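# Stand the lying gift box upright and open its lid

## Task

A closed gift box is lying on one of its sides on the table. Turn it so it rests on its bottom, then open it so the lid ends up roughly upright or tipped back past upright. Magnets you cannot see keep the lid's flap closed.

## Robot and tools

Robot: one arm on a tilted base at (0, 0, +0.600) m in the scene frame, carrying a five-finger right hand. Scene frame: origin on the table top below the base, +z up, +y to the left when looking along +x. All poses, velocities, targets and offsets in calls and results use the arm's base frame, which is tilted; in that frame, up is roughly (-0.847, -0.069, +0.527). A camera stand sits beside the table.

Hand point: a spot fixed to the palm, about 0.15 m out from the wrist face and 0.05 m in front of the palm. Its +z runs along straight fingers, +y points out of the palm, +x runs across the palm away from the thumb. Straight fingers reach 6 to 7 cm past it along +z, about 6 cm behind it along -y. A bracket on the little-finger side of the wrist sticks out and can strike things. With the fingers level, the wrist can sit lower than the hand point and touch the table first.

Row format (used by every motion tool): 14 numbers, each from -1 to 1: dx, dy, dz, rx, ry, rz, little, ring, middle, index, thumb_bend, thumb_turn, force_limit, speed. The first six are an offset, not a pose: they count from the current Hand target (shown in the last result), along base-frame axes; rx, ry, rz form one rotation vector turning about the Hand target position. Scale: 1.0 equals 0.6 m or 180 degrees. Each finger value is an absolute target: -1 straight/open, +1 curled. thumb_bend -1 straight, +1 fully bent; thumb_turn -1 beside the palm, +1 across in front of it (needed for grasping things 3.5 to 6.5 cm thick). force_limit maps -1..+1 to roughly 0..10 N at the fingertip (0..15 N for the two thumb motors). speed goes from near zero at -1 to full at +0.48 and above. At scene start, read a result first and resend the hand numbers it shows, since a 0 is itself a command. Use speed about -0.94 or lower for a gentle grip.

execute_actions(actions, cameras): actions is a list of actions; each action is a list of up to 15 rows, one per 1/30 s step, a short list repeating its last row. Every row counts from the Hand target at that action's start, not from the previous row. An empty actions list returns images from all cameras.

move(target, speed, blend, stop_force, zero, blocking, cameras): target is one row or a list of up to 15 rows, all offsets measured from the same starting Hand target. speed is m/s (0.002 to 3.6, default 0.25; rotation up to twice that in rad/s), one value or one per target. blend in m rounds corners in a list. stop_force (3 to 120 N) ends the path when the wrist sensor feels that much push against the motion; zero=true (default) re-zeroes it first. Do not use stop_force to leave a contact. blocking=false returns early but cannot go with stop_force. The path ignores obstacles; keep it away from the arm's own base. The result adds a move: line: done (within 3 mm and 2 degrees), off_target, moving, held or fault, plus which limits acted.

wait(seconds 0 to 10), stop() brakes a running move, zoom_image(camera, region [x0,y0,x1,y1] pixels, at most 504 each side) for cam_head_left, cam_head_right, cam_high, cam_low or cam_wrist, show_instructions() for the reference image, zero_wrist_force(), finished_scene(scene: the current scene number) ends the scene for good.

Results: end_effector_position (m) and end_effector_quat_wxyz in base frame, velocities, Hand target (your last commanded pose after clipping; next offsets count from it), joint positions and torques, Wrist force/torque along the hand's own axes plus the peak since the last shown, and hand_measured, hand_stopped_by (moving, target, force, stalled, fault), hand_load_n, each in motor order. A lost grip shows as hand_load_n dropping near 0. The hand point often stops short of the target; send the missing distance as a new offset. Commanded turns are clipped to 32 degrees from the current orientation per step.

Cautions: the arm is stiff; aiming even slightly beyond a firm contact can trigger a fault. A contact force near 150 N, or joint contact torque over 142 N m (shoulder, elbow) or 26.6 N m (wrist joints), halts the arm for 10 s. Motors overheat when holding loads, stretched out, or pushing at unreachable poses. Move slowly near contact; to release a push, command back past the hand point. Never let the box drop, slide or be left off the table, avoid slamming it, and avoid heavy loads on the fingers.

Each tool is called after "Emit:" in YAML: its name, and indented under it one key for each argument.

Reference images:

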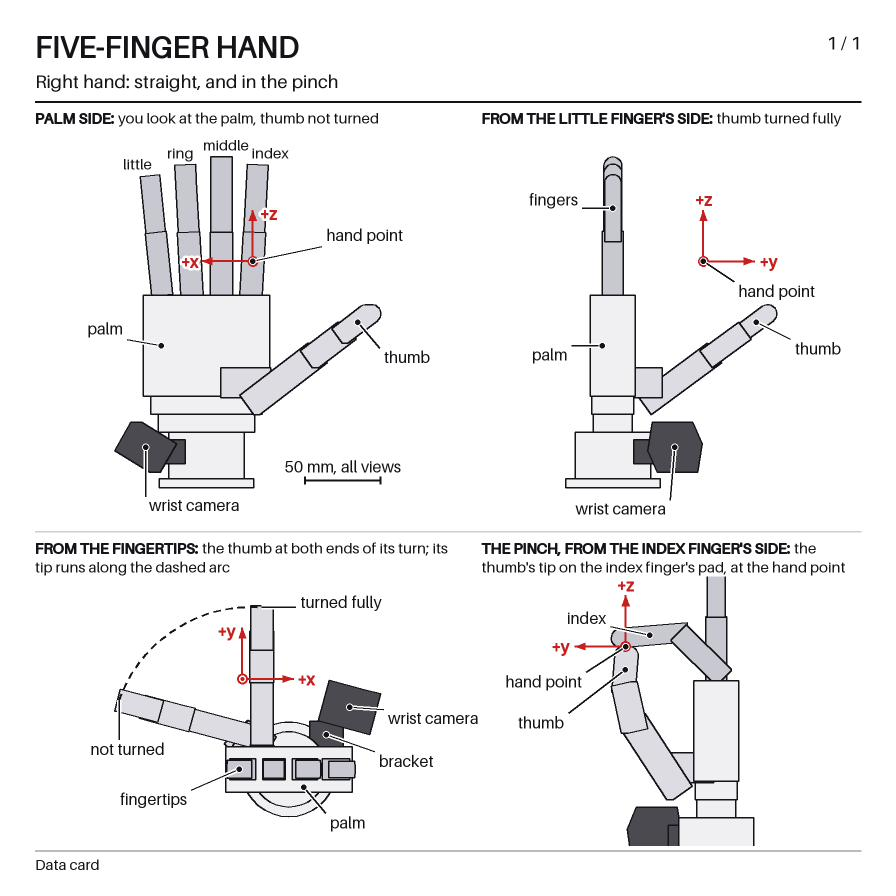

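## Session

Emit:
execute_actions:
  actions: []

Scene clock: 0.00 s.
end_effector_position=(+0.5038, -0.2208, +0.3562) hand_measured=(-1.000, -1.000, -1.000, -1.000, -1.000, -1.000) hand_load_n=(+0.0, +0.0, +0.0, +0.0, +0.0, +0.0) hand_stopped_by=(target, target, target, target, target, target) hand_force_limit=0.00 hand_speed=-0.80 end_effector_quat_wxyz=(+0.298, +0.006, +0.889, -0.348)
Joint positions: [-0.723 -1.585 1.545 0.665 1.69 -2.342]
Joint velocities: within noise
Joint torques (N m): no reading
Wrist force (N): no reading
Wrist torque (N m): no reading
Wrist force, peak (N): no reading
Hand target: +0.5038, -0.2208, +0.3562; +0.298, +0.006, +0.889, -0.348

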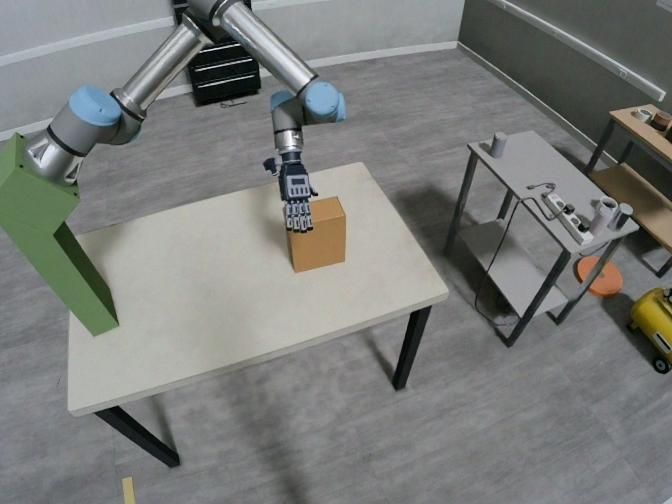

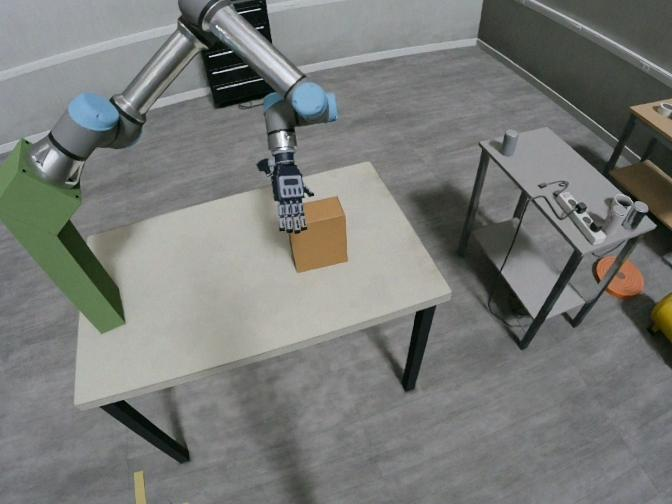

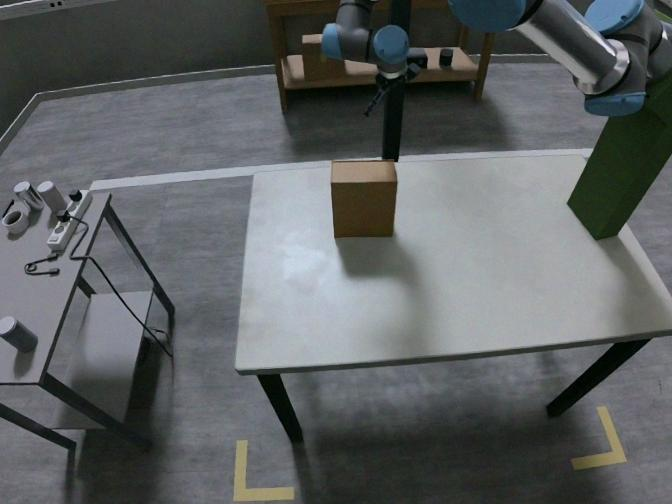

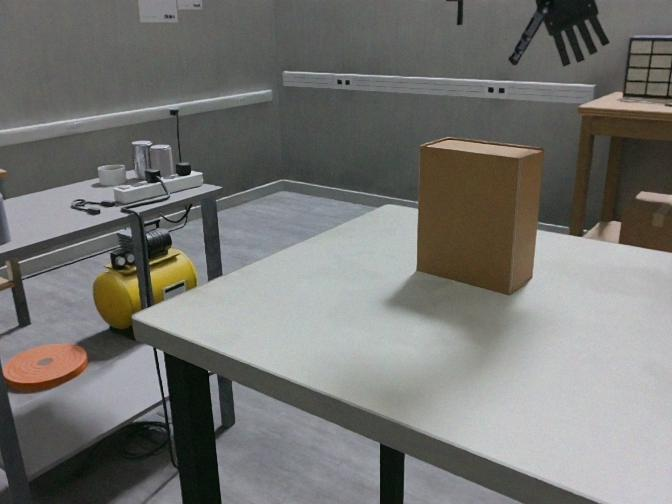

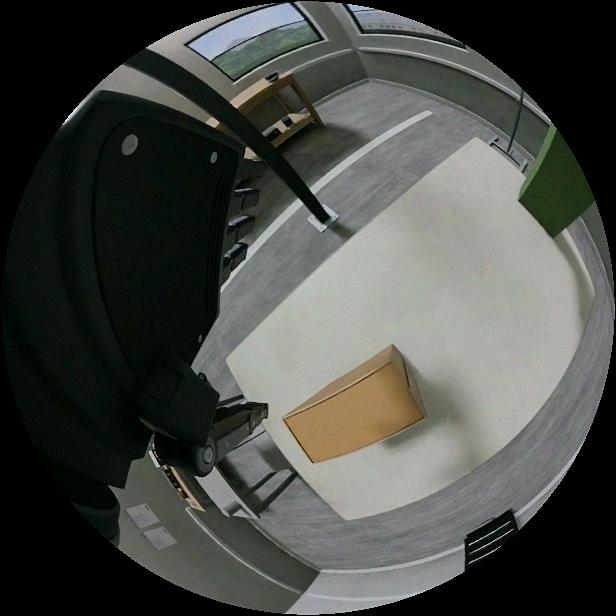

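Emit:
zoom_image:
  camera: "cam_low"
  region: [380, 110, 590, 310]

Emit:
zoom_image:
  camera: "cam_head_left"
  region: [260, 170, 380, 290]

Emit:
zoom_image:
  camera: "cam_high"
  region: [310, 140, 420, 250]

Emit:
zoom_image:
  camera: "cam_wrist"
  region: [270, 320, 450, 500]

Scaled by 2.400 from the camera's 672x504 image, which has a finer 960x720 frame.

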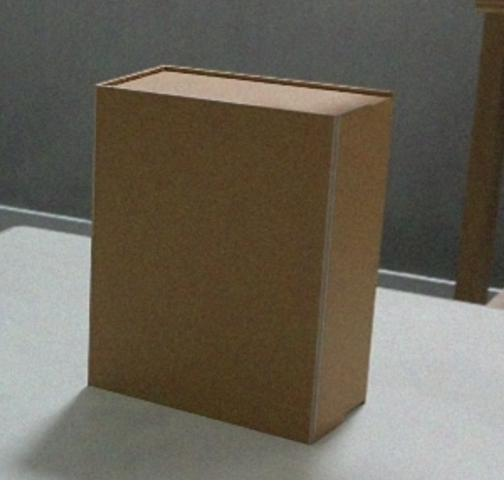

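Scaled by 4.200 from the camera's 672x504 image, which has a finer 960x720 frame.

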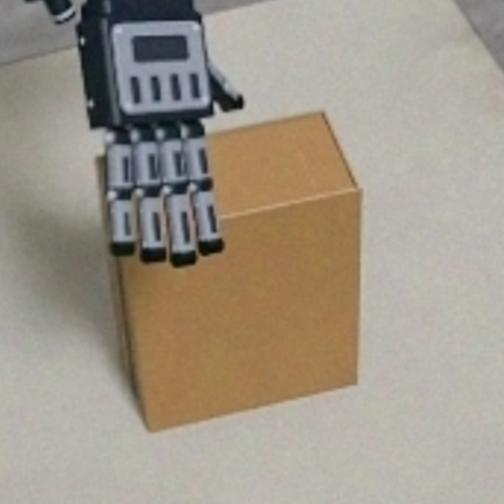

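Scaled by 4.582 from the camera's 672x504 image, which has a finer 960x720 frame.

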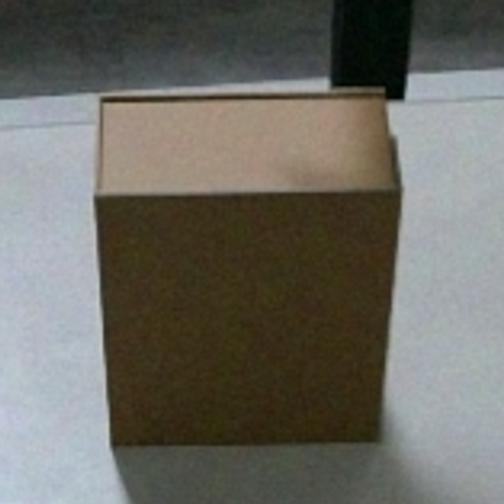

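Scaled by 2.800 from the camera's 616x616 image, which has a finer 880x880 frame.

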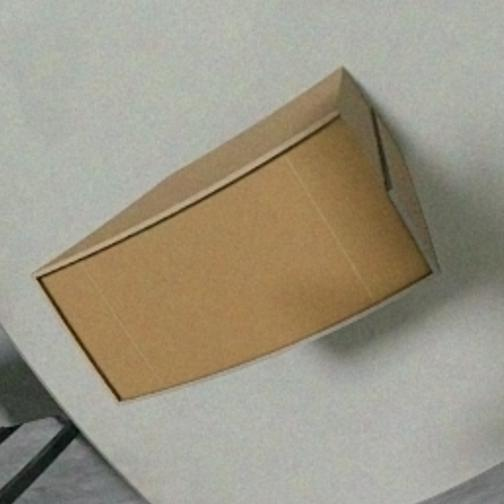

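Emit:
move:
  target: [-0.1405,0.2068,-0.126,0.5717,-0.2453,-0.2733,-1,-1,-1,-1,-1,-1,0,-0.8]
  speed: 0.4
  cameras: ["all"]

Emit:
zoom_image:
  camera: "cam_wrist"
  region: [270, 100, 616, 446]

Scene clock: 5.33 s.
end_effector_position=(+0.4195, -0.0968, +0.2806) hand_measured=(-1.000, -1.000, -1.000, -1.000, -1.000, -1.000) hand_load_n=(+0.0, +0.0, +0.0, +0.0, +0.0, +0.0) hand_stopped_by=(target, target, target, target, target, target) hand_force_limit=0.00 hand_speed=-0.80 end_effector_quat_wxyz=(+0.298, +0.645, +0.589, +0.384)
Joint positions: [-1.177 -1.891 2.297 0.703 0.63 -0.848]
Joint torques (N m): [4.68 -5.68 -8.12 3.19 -2.01 1.03]
Wrist force (N): [0.2 -0.6 0.7]
Wrist torque (N m): [-0.08 -0.04 0.00]
Wrist force, peak (N): [0.5 -0.9 0.8]
Hand target: +0.4195, -0.0967, +0.2806; +0.298, +0.645, +0.589, +0.384
Off the commanded pose: 0.000 m, 0 deg.
move: done

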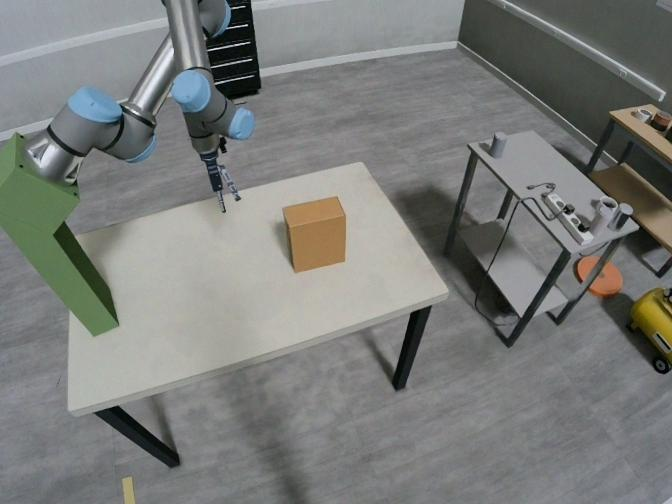

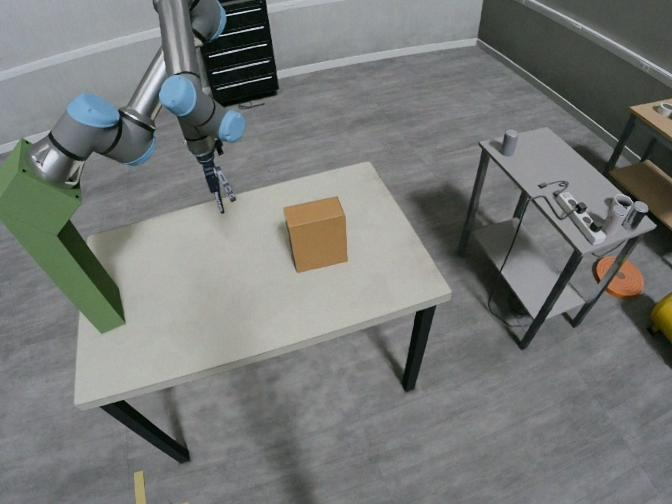

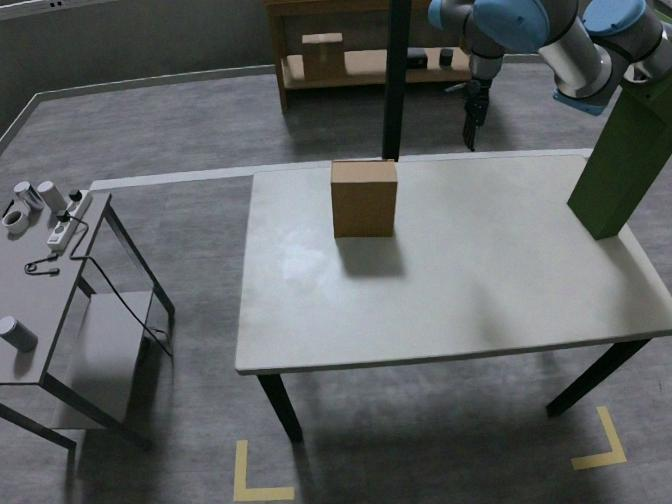

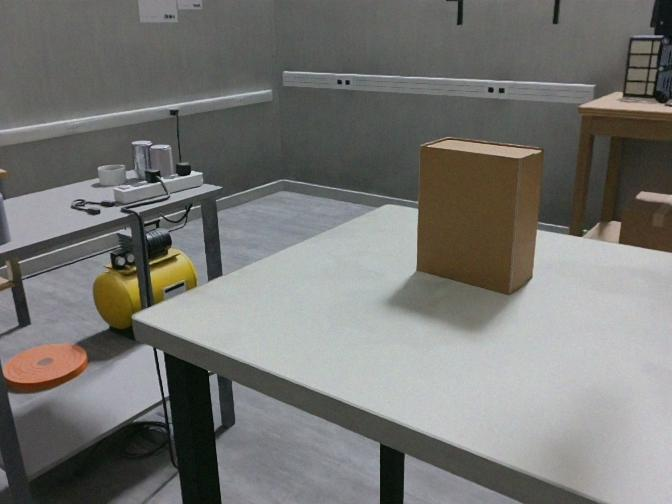

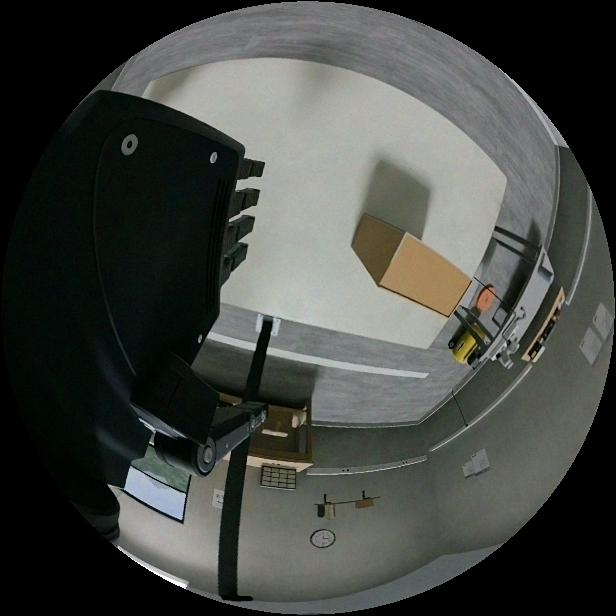

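Scaled by 1.457 from the camera's 616x616 image, which has a finer 880x880 frame.

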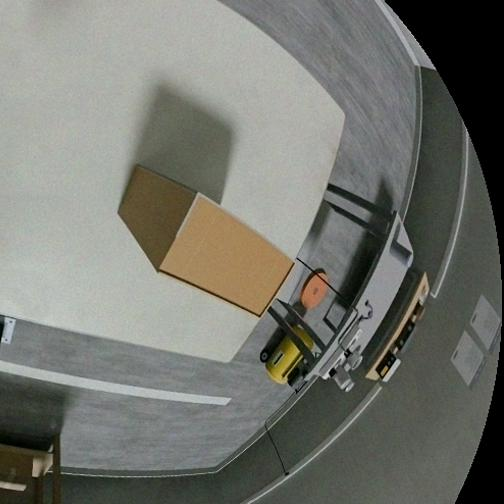

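Emit:
zoom_image:
  camera: "cam_wrist"
  region: [340, 200, 490, 330]

Emit:
zoom_image:
  camera: "cam_head_left"
  region: [270, 185, 360, 280]

Emit:
zoom_image:
  camera: "cam_high"
  region: [320, 150, 410, 245]

Emit:
zoom_image:
  camera: "cam_low"
  region: [410, 130, 550, 300]

Scaled by 3.360 from the camera's 616x616 image, which has a finer 880x880 frame.

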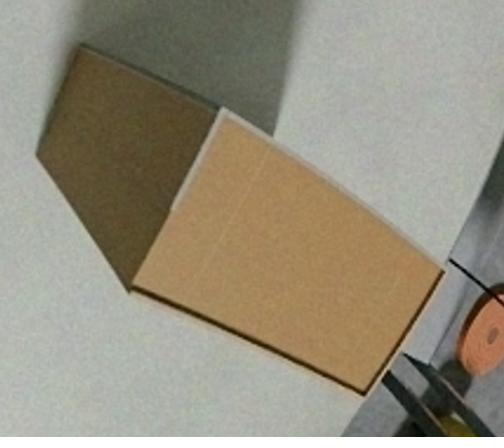

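Scaled by 5.305 from the camera's 672x504 image, which has a finer 960x720 frame.

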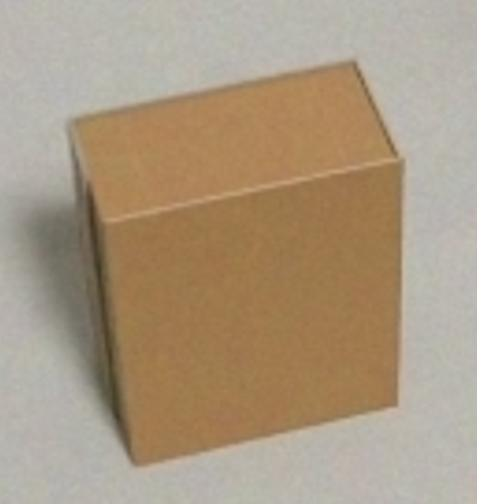

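Scaled by 5.305 from the camera's 672x504 image, which has a finer 960x720 frame.

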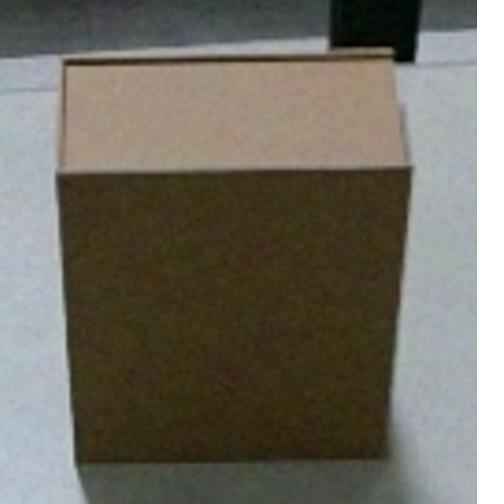

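Scaled by 2.965 from the camera's 672x504 image, which has a finer 960x720 frame.

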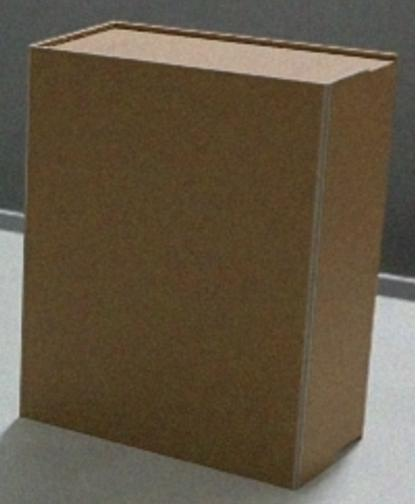

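Emit:
move:
  target: [0.3415,-0.003,-0.0683,0.0779,-0.0166,0.0807,0,-1,-1,-1,-1,-1,-0.35,0]
  speed: 0.25
  cameras: ["cam_wrist","cam_head_left","cam_low"]

Emit:
zoom_image:
  camera: "cam_wrist"
  region: [200, 120, 460, 380]

Emit:
zoom_image:
  camera: "cam_head_left"
  region: [220, 160, 370, 290]

Scene clock: 8.57 s.
end_effector_position=(+0.6243, -0.0985, +0.2395) hand_measured=(+0.000, -1.000, -1.000, -1.000, -1.000, -1.000) hand_load_n=(+0.0, +0.0, +0.0, +0.0, +0.0, +0.0) hand_stopped_by=(target, target, target, target, target, target) hand_force_limit=-0.35 hand_speed=0.00 end_effector_quat_wxyz=(+0.182, +0.587, +0.607, +0.504)
Joint positions: [-0.723 -1.262 1.787 0.364 0.58 -0.377]
Joint torques (N m): [-7.21 -27.46 -14.7 2.4 -0.98 -0.35]
Wrist force (N): [-0.7 -0.7 0.1]
Wrist torque (N m): [-0.05 0.06 -0.09]
Wrist force, peak (N): [-1.9 -0.1 1.8]
Hand target: +0.6244, -0.0985, +0.2396; +0.182, +0.587, +0.607, +0.504
Off the commanded pose: 0.000 m, 0 deg.
move: done
Images, in order (width x height): cam_head_left 672x504, cam_low 672x504, cam_wrist 616x616.

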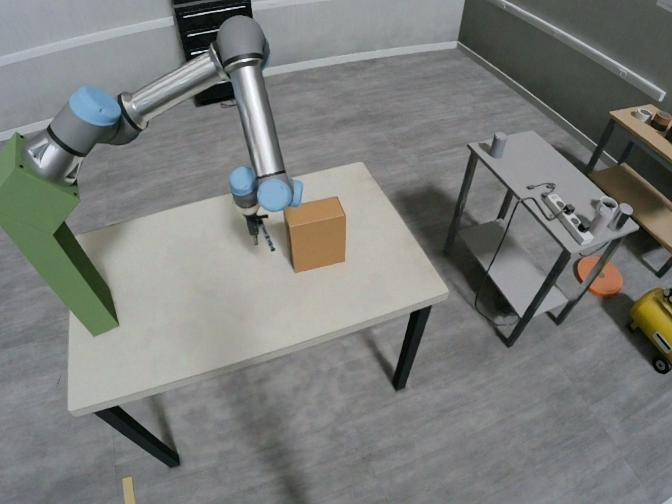

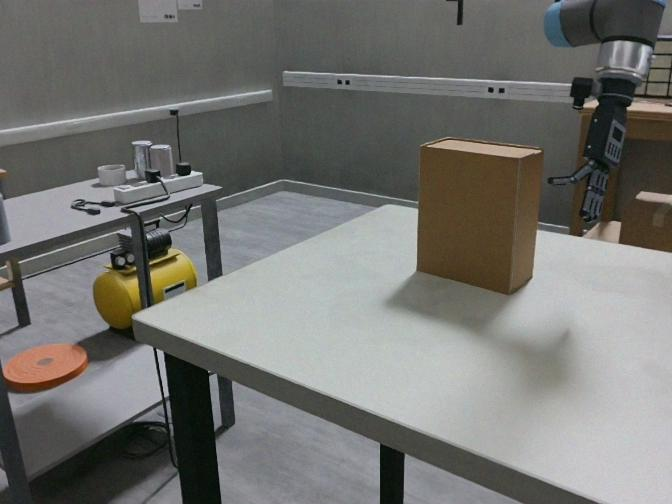

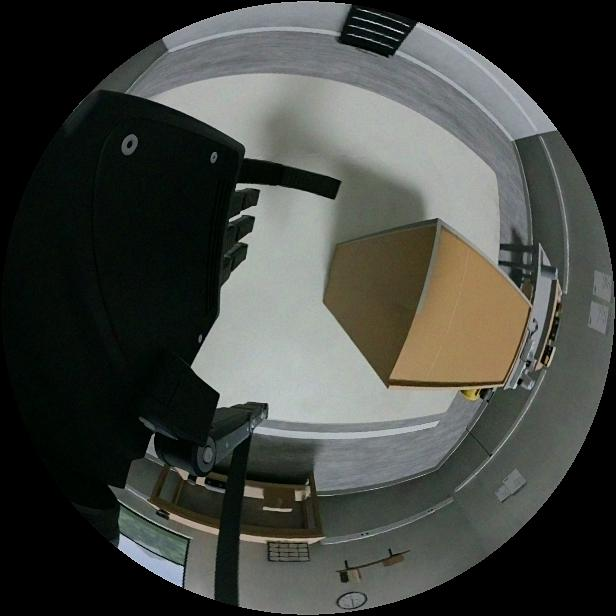

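Scaled by 1.938 from the camera's 616x616 image, which has a finer 880x880 frame.

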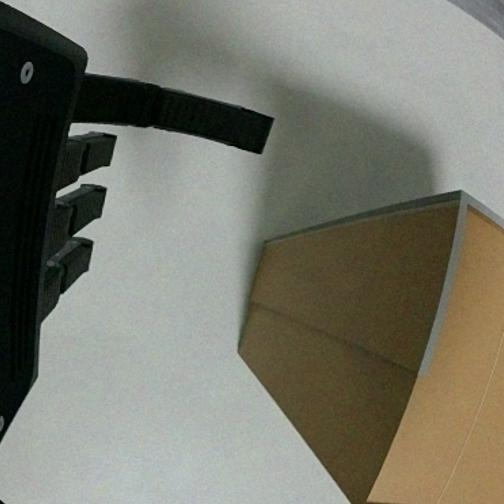

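Scaled by 3.360 from the camera's 672x504 image, which has a finer 960x720 frame.

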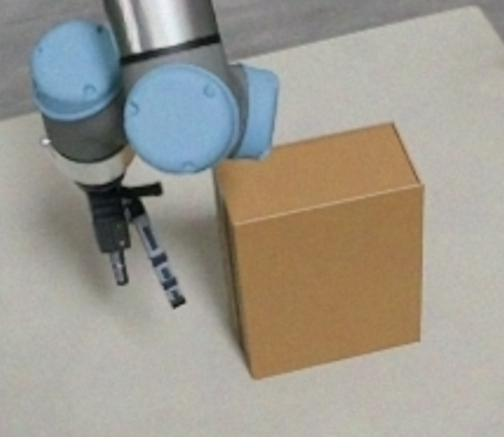

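Emit:
move:
  target: [0.0309,-0.0115,0.0481,0,0,0,0,-1,-1,-1,-1,-1,-0.35,0]
  speed: 0.1
  stop_force: 5
  cameras: ["cam_wrist","cam_low"]

Emit:
zoom_image:
  camera: "cam_wrist"
  region: [200, 120, 460, 380]

Emit:
zoom_image:
  camera: "cam_low"
  region: [400, 110, 650, 300]

Scene clock: 17.07 s.
end_effector_position=(+0.6429, -0.1054, +0.2685) hand_measured=(+0.000, -1.000, -1.000, -1.000, -1.000, -1.000) hand_load_n=(+0.0, +0.0, +0.0, +0.0, +0.0, +0.0) hand_stopped_by=(target, target, target, target, target, target) hand_force_limit=-0.35 hand_speed=0.00 end_effector_quat_wxyz=(+0.182, +0.587, +0.607, +0.504)
Joint positions: [-0.705 -1.254 1.688 0.434 0.591 -0.353]
Joint torques (N m): [-20.33 -48.17 -9.77 3.74 -3.18 -2.44]
Wrist force (N): [-0.6 -0.9 0.1]
Wrist torque (N m): [-0.07 0.07 -0.08]
Wrist force, peak (N): [-0.8 -1.6 0.1]
Hand target: +0.6429, -0.1054, +0.2685; +0.182, +0.587, +0.607, +0.504
Off the commanded pose: 0.000 m, 0 deg.
move: done
Images, in order (width x height): cam_low 672x504, cam_wrist 616x616.

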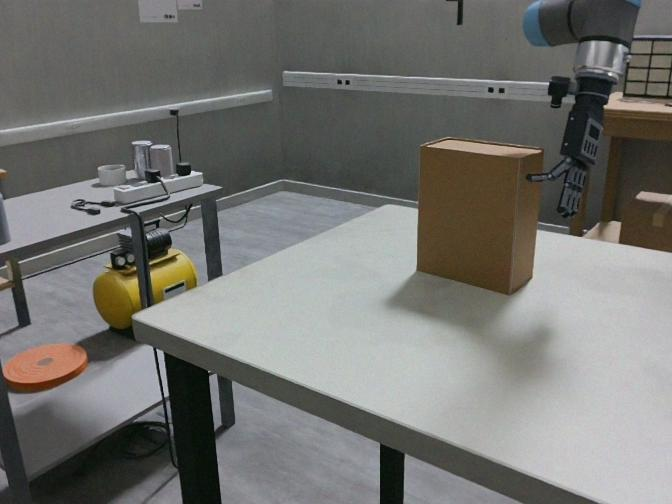

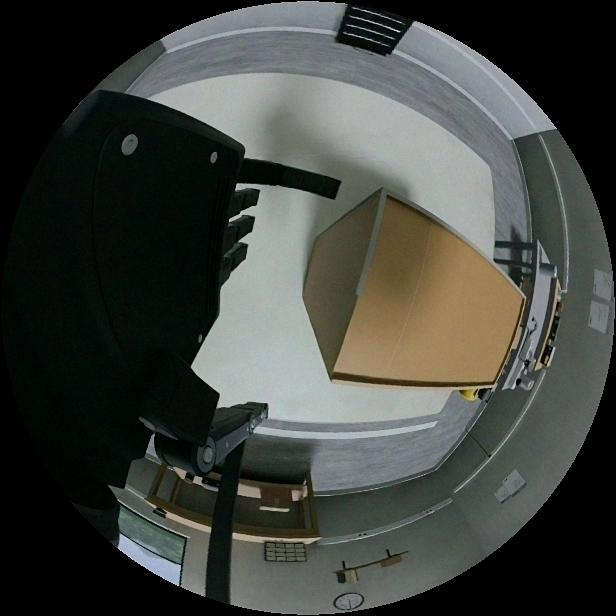

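Scaled by 1.938 from the camera's 616x616 image, which has a finer 880x880 frame.

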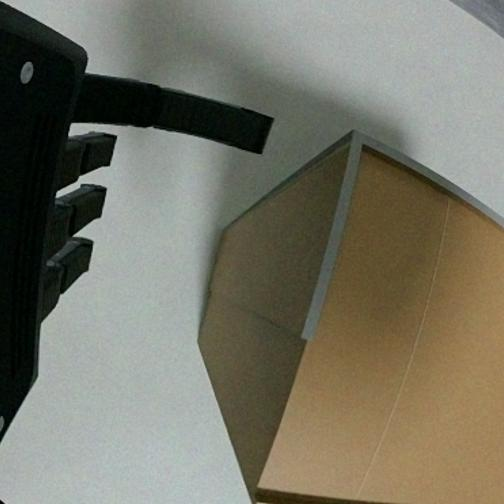

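Scaled by 2.016 from the camera's 672x504 image, which has a finer 960x720 frame.

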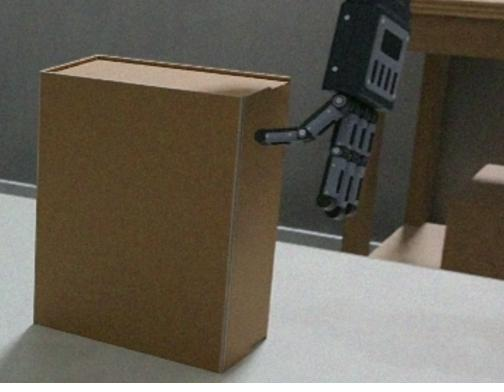

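Emit:
move:
  target:
    - [0.001,0.0195,0.004,0,0,0,0,-1,-1,-1,-1,-1,-0.35,0]
    - [0.0275,0.0097,0.0452,0,0,0,0,-1,-1,-1,-1,-1,-0.35,0]
  speed: 0.08
  stop_force: 4
  cameras: ["cam_wrist","cam_low"]

Emit:
zoom_image:
  camera: "cam_wrist"
  region: [200, 120, 460, 380]

Emit:
zoom_image:
  camera: "cam_low"
  region: [400, 110, 650, 300]

Scene clock: 19.30 s.
end_effector_position=(+0.6594, -0.0996, +0.2956) hand_measured=(+0.000, -1.000, -1.000, -1.000, -1.000, -1.000) hand_load_n=(+0.0, +0.0, +0.0, +0.0, +0.0, +0.0) hand_stopped_by=(target, target, target, target, target, target) hand_force_limit=-0.35 hand_speed=0.00 end_effector_quat_wxyz=(+0.182, +0.587, +0.607, +0.504)
Joint positions: [-0.67 -1.256 1.609 0.477 0.615 -0.305]
Joint torques (N m): [-18.62 -50.42 -16.14 3.81 -3.09 -2.44]
Wrist force (N): [-0.8 -0.8 0.1]
Wrist torque (N m): [-0.03 0.07 -0.10]
Wrist force, peak (N): [-0.4 -1.6 0.2]
Hand target: +0.6594, -0.0996, +0.2956; +0.182, +0.587, +0.607, +0.504
Off the commanded pose: 0.000 m, 0 deg.
move: done
Images, in order (width x height): cam_low 672x504, cam_wrist 616x616.

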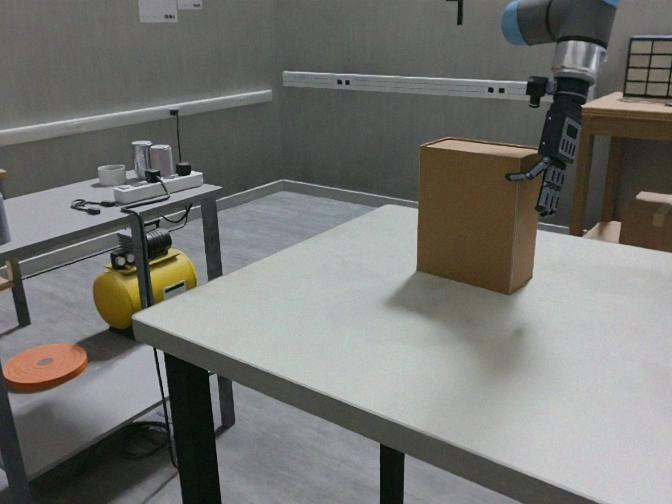

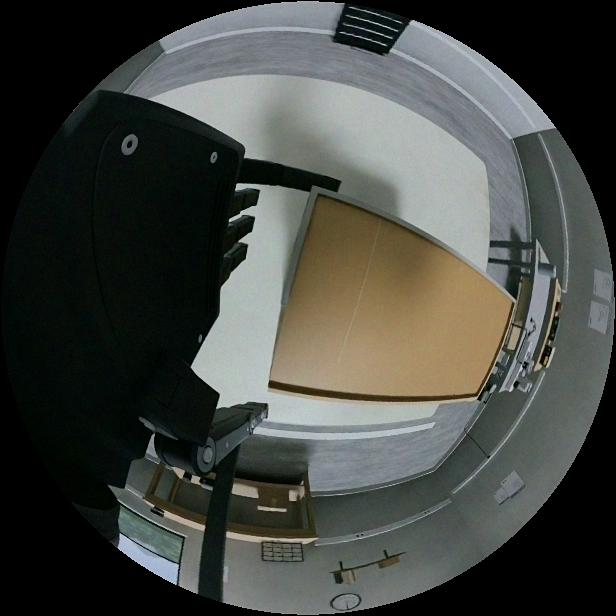

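Scaled by 1.938 from the camera's 616x616 image, which has a finer 880x880 frame.

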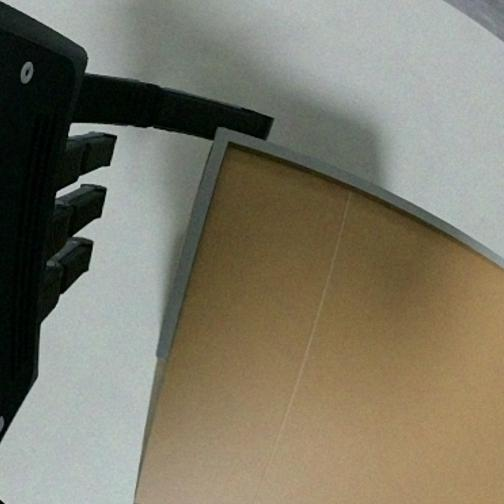

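Scaled by 2.016 from the camera's 672x504 image, which has a finer 960x720 frame.

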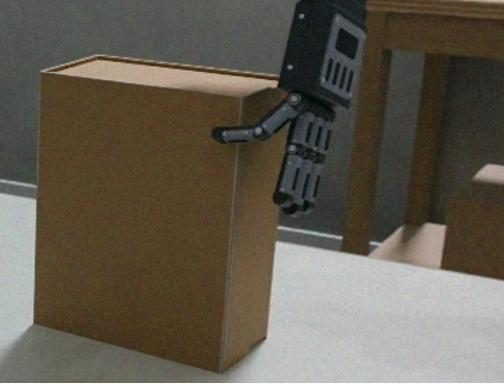

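Emit:
move:
  target: [0.0397,-0.0148,0.0618,0,0,0,0,-1,-1,-1,-1,-1,-0.35,0]
  speed: 0.05
  stop_force: 3
  cameras: ["cam_wrist","cam_low"]

Emit:
zoom_image:
  camera: "cam_wrist"
  region: [200, 120, 460, 380]

Emit:
zoom_image:
  camera: "cam_low"
  region: [400, 110, 650, 300]

Scene clock: 21.67 s.
end_effector_position=(+0.6832, -0.1085, +0.3327) hand_measured=(+0.000, -1.000, -1.000, -1.000, -1.000, -1.000) hand_load_n=(+0.5, +0.0, +0.0, +0.0, +0.0, +0.0) hand_stopped_by=(target, target, target, target, target, target) hand_force_limit=-0.35 hand_speed=0.00 end_effector_quat_wxyz=(+0.182, +0.587, +0.607, +0.504)
Joint positions: [-0.652 -1.226 1.465 0.573 0.627 -0.284]
Joint torques (N m): [-19.38 -53.18 6.67 1.64 -3.05 -2.42]
Wrist force (N): [-0.6 -0.7 0.1]
Wrist torque (N m): [-0.07 0.04 -0.10]
Wrist force, peak (N): [-0.2 -2.3 -0.1]
Hand target: +0.6832, -0.1085, +0.3327; +0.182, +0.587, +0.607, +0.504
Off the commanded pose: 0.000 m, 0 deg.
move: done
Images, in order (width x height): cam_low 672x504, cam_wrist 616x616.

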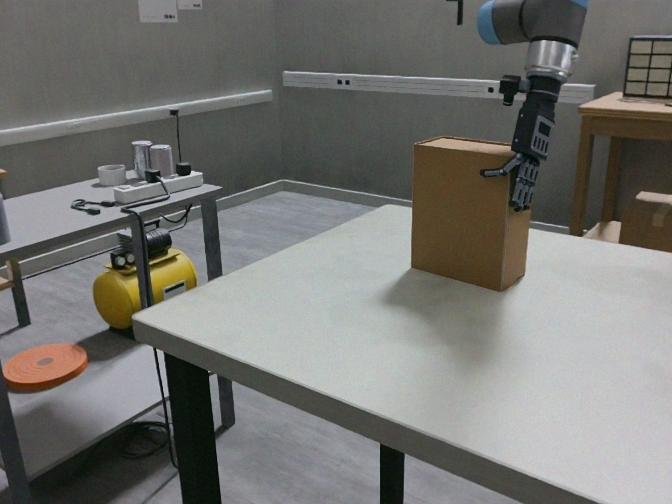

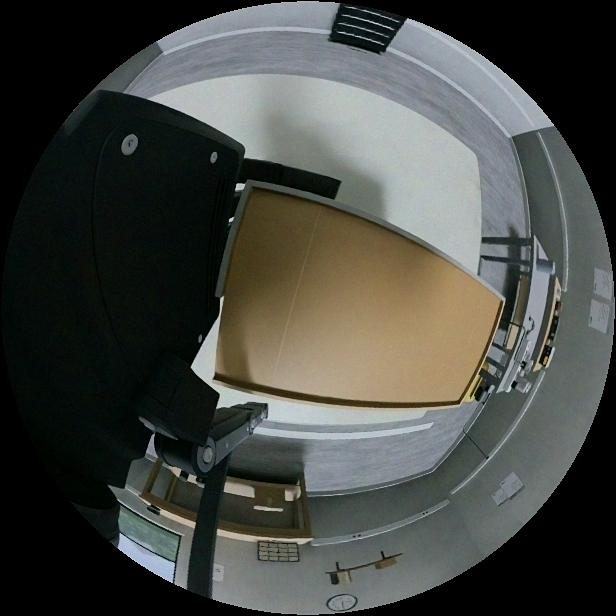

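Scaled by 1.938 from the camera's 616x616 image, which has a finer 880x880 frame.

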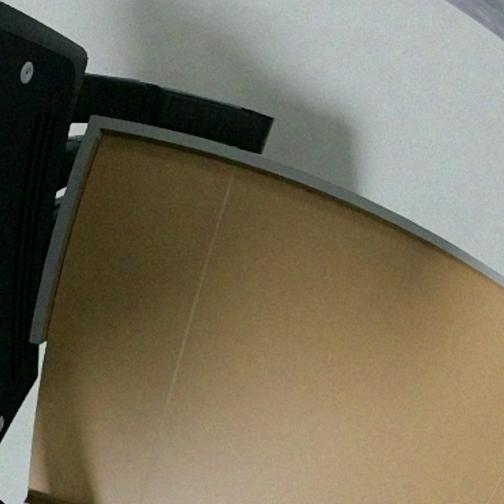

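Scaled by 2.016 from the camera's 672x504 image, which has a finer 960x720 frame.

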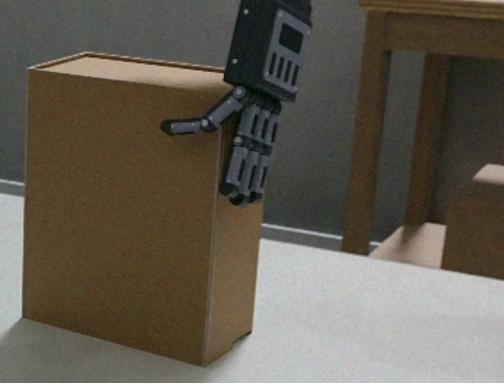

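Emit:
move:
  target:
    - [-0.0035,0.0013,-0.0055,0,0,0,0,-1,-1,-1,-1,-1,-0.35,0]
    - [-0.0051,-0.0313,-0.0123,0,0,0,0,-1,-1,-1,-1,-1,-0.35,0]
  speed: 0.04
  stop_force: 3
  cameras: ["cam_wrist","cam_low"]

Emit:
zoom_image:
  camera: "cam_wrist"
  region: [200, 120, 460, 380]

Emit:
zoom_image:
  camera: "cam_low"
  region: [400, 110, 650, 300]

Scene clock: 23.73 s.
end_effector_position=(+0.6802, -0.1273, +0.3253) hand_measured=(+0.000, -1.000, -1.000, -1.000, -1.000, -1.000) hand_load_n=(+0.5, +0.0, +0.0, +0.0, +0.0, +0.0) hand_stopped_by=(target, target, target, target, target, target) hand_force_limit=-0.35 hand_speed=0.00 end_effector_quat_wxyz=(+0.182, +0.587, +0.607, +0.504)
Joint positions: [-0.689 -1.204 1.461 0.593 0.602 -0.33]
Joint torques (N m): [-0.43 -52.36 6.55 0.1 1.66 2.58]
Wrist force (N): [-0.7 -0.9 -0.1]
Wrist torque (N m): [-0.09 0.07 -0.13]
Wrist force, peak (N): [-0.6 -1.5 0.0]
Hand target: +0.6802, -0.1273, +0.3253; +0.182, +0.587, +0.607, +0.504
Off the commanded pose: 0.000 m, 0 deg.
move: done
Images, in order (width x height): cam_low 672x504, cam_wrist 616x616.

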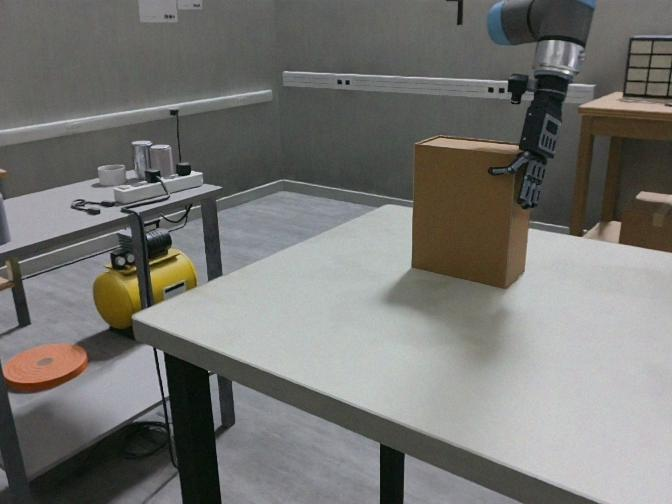

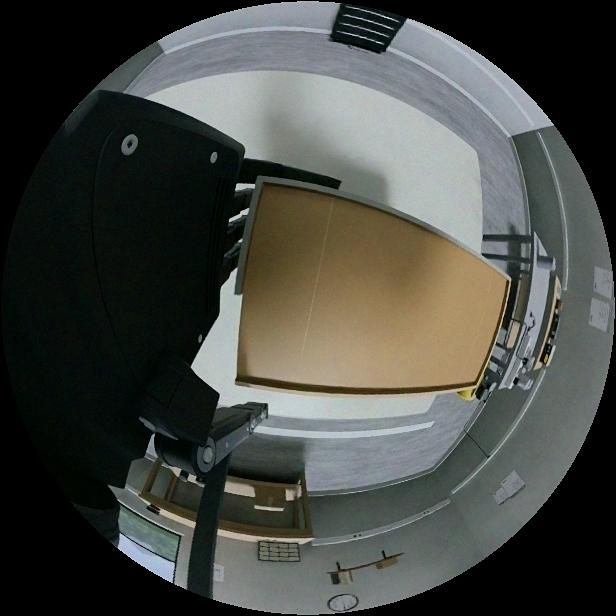

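Scaled by 1.938 from the camera's 616x616 image, which has a finer 880x880 frame.

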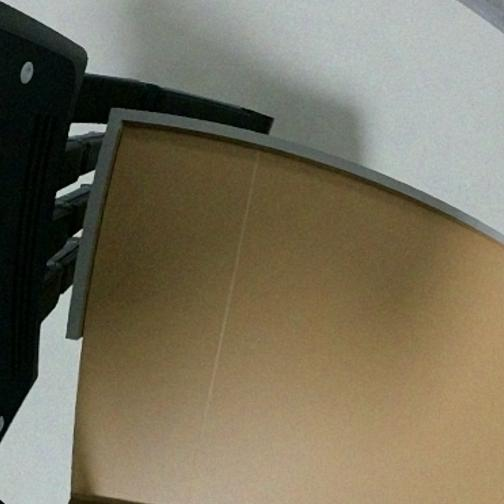

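Scaled by 2.016 from the camera's 672x504 image, which has a finer 960x720 frame.

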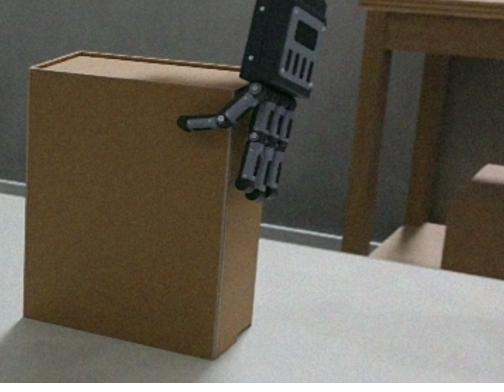

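Emit:
move:
  target:
    - [0,0,0,0,0,0,0,-1,-1,-1,-0.4,-1,-0.35,-0.5]
    - [0,0,0,0,0,0,0,-1,-1,-1,-0.4,1,-0.35,-0.5]
  cameras: ["cam_wrist","cam_low","cam_head_left"]

Emit:
zoom_image:
  camera: "cam_wrist"
  region: [120, 120, 460, 460]

Emit:
zoom_image:
  camera: "cam_low"
  region: [400, 110, 650, 300]

Emit:
zoom_image:
  camera: "cam_head_left"
  region: [220, 160, 370, 290]

Scene clock: 25.80 s.
end_effector_position=(+0.6802, -0.1272, +0.3253) hand_measured=(+0.000, -1.000, -1.000, -1.000, -0.400, -0.714) hand_load_n=(+1.5, +0.0, +0.0, -0.5, +4.0, +4.5) hand_stopped_by=(target, target, target, target, target, force) hand_force_limit=-0.35 hand_speed=-0.50 end_effector_quat_wxyz=(+0.182, +0.587, +0.607, +0.504)
Joint positions: [-0.689 -1.204 1.461 0.593 0.602 -0.33]
Joint torques (N m): [-0.51 -52.04 5.96 0.14 1.32 2.45]
Wrist force (N): [-1.1 -0.9 1.1]
Wrist torque (N m): [-0.07 0.24 -0.13]
Wrist force, peak (N): [-1.6 -1.7 0.4]
Hand target: +0.6802, -0.1273, +0.3253; +0.182, +0.587, +0.607, +0.504
Off the commanded pose: 0.000 m, 0 deg.
move: done
Images, in order (width x height): cam_head_left 672x504, cam_low 672x504, cam_wrist 616x616.

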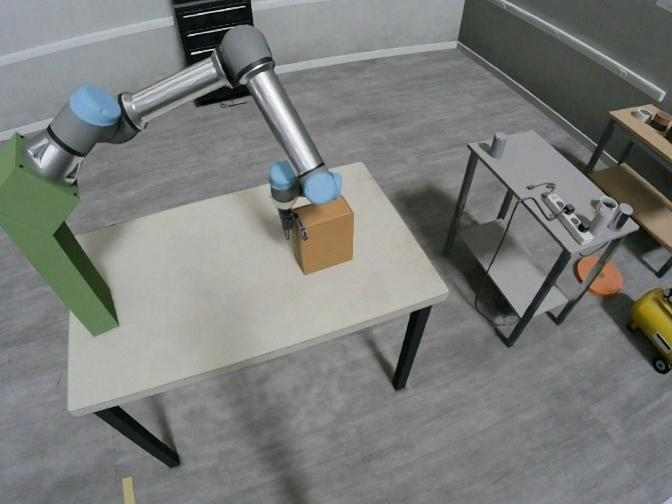

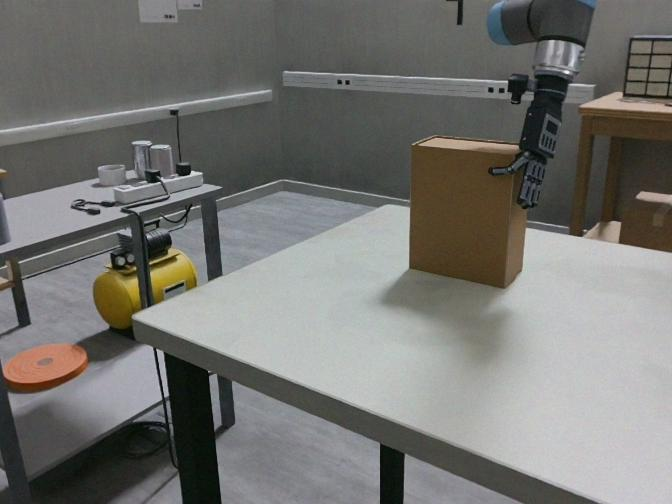

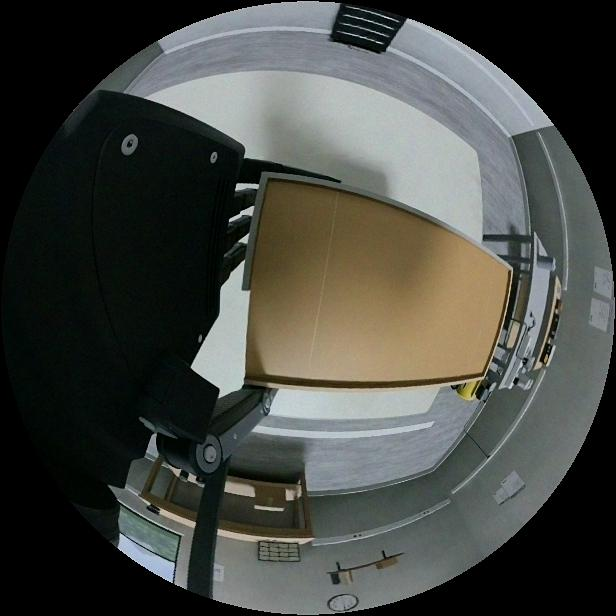

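Scaled by 1.482 from the camera's 616x616 image, which has a finer 880x880 frame.

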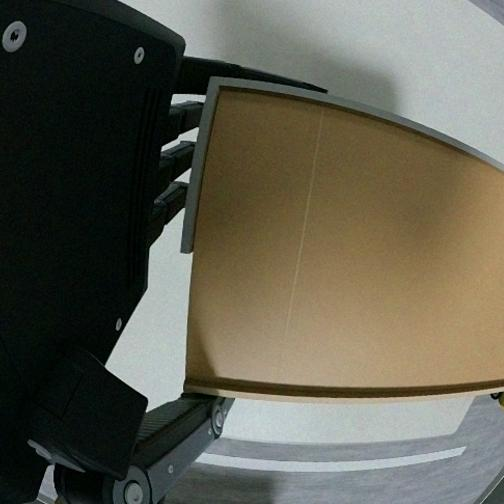

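Scaled by 2.016 from the camera's 672x504 image, which has a finer 960x720 frame.

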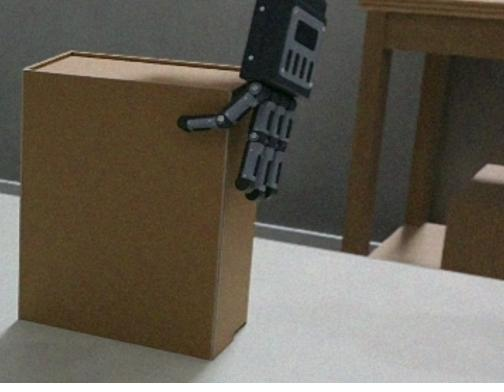

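Scaled by 3.360 from the camera's 672x504 image, which has a finer 960x720 frame.

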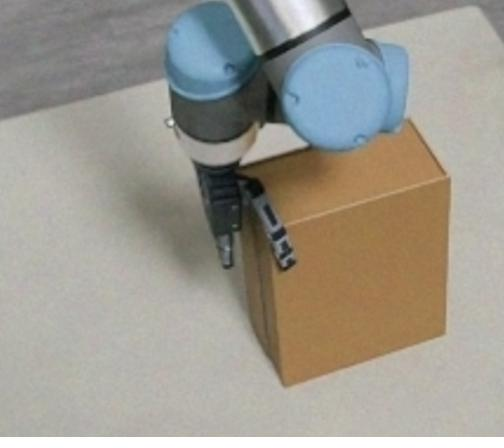

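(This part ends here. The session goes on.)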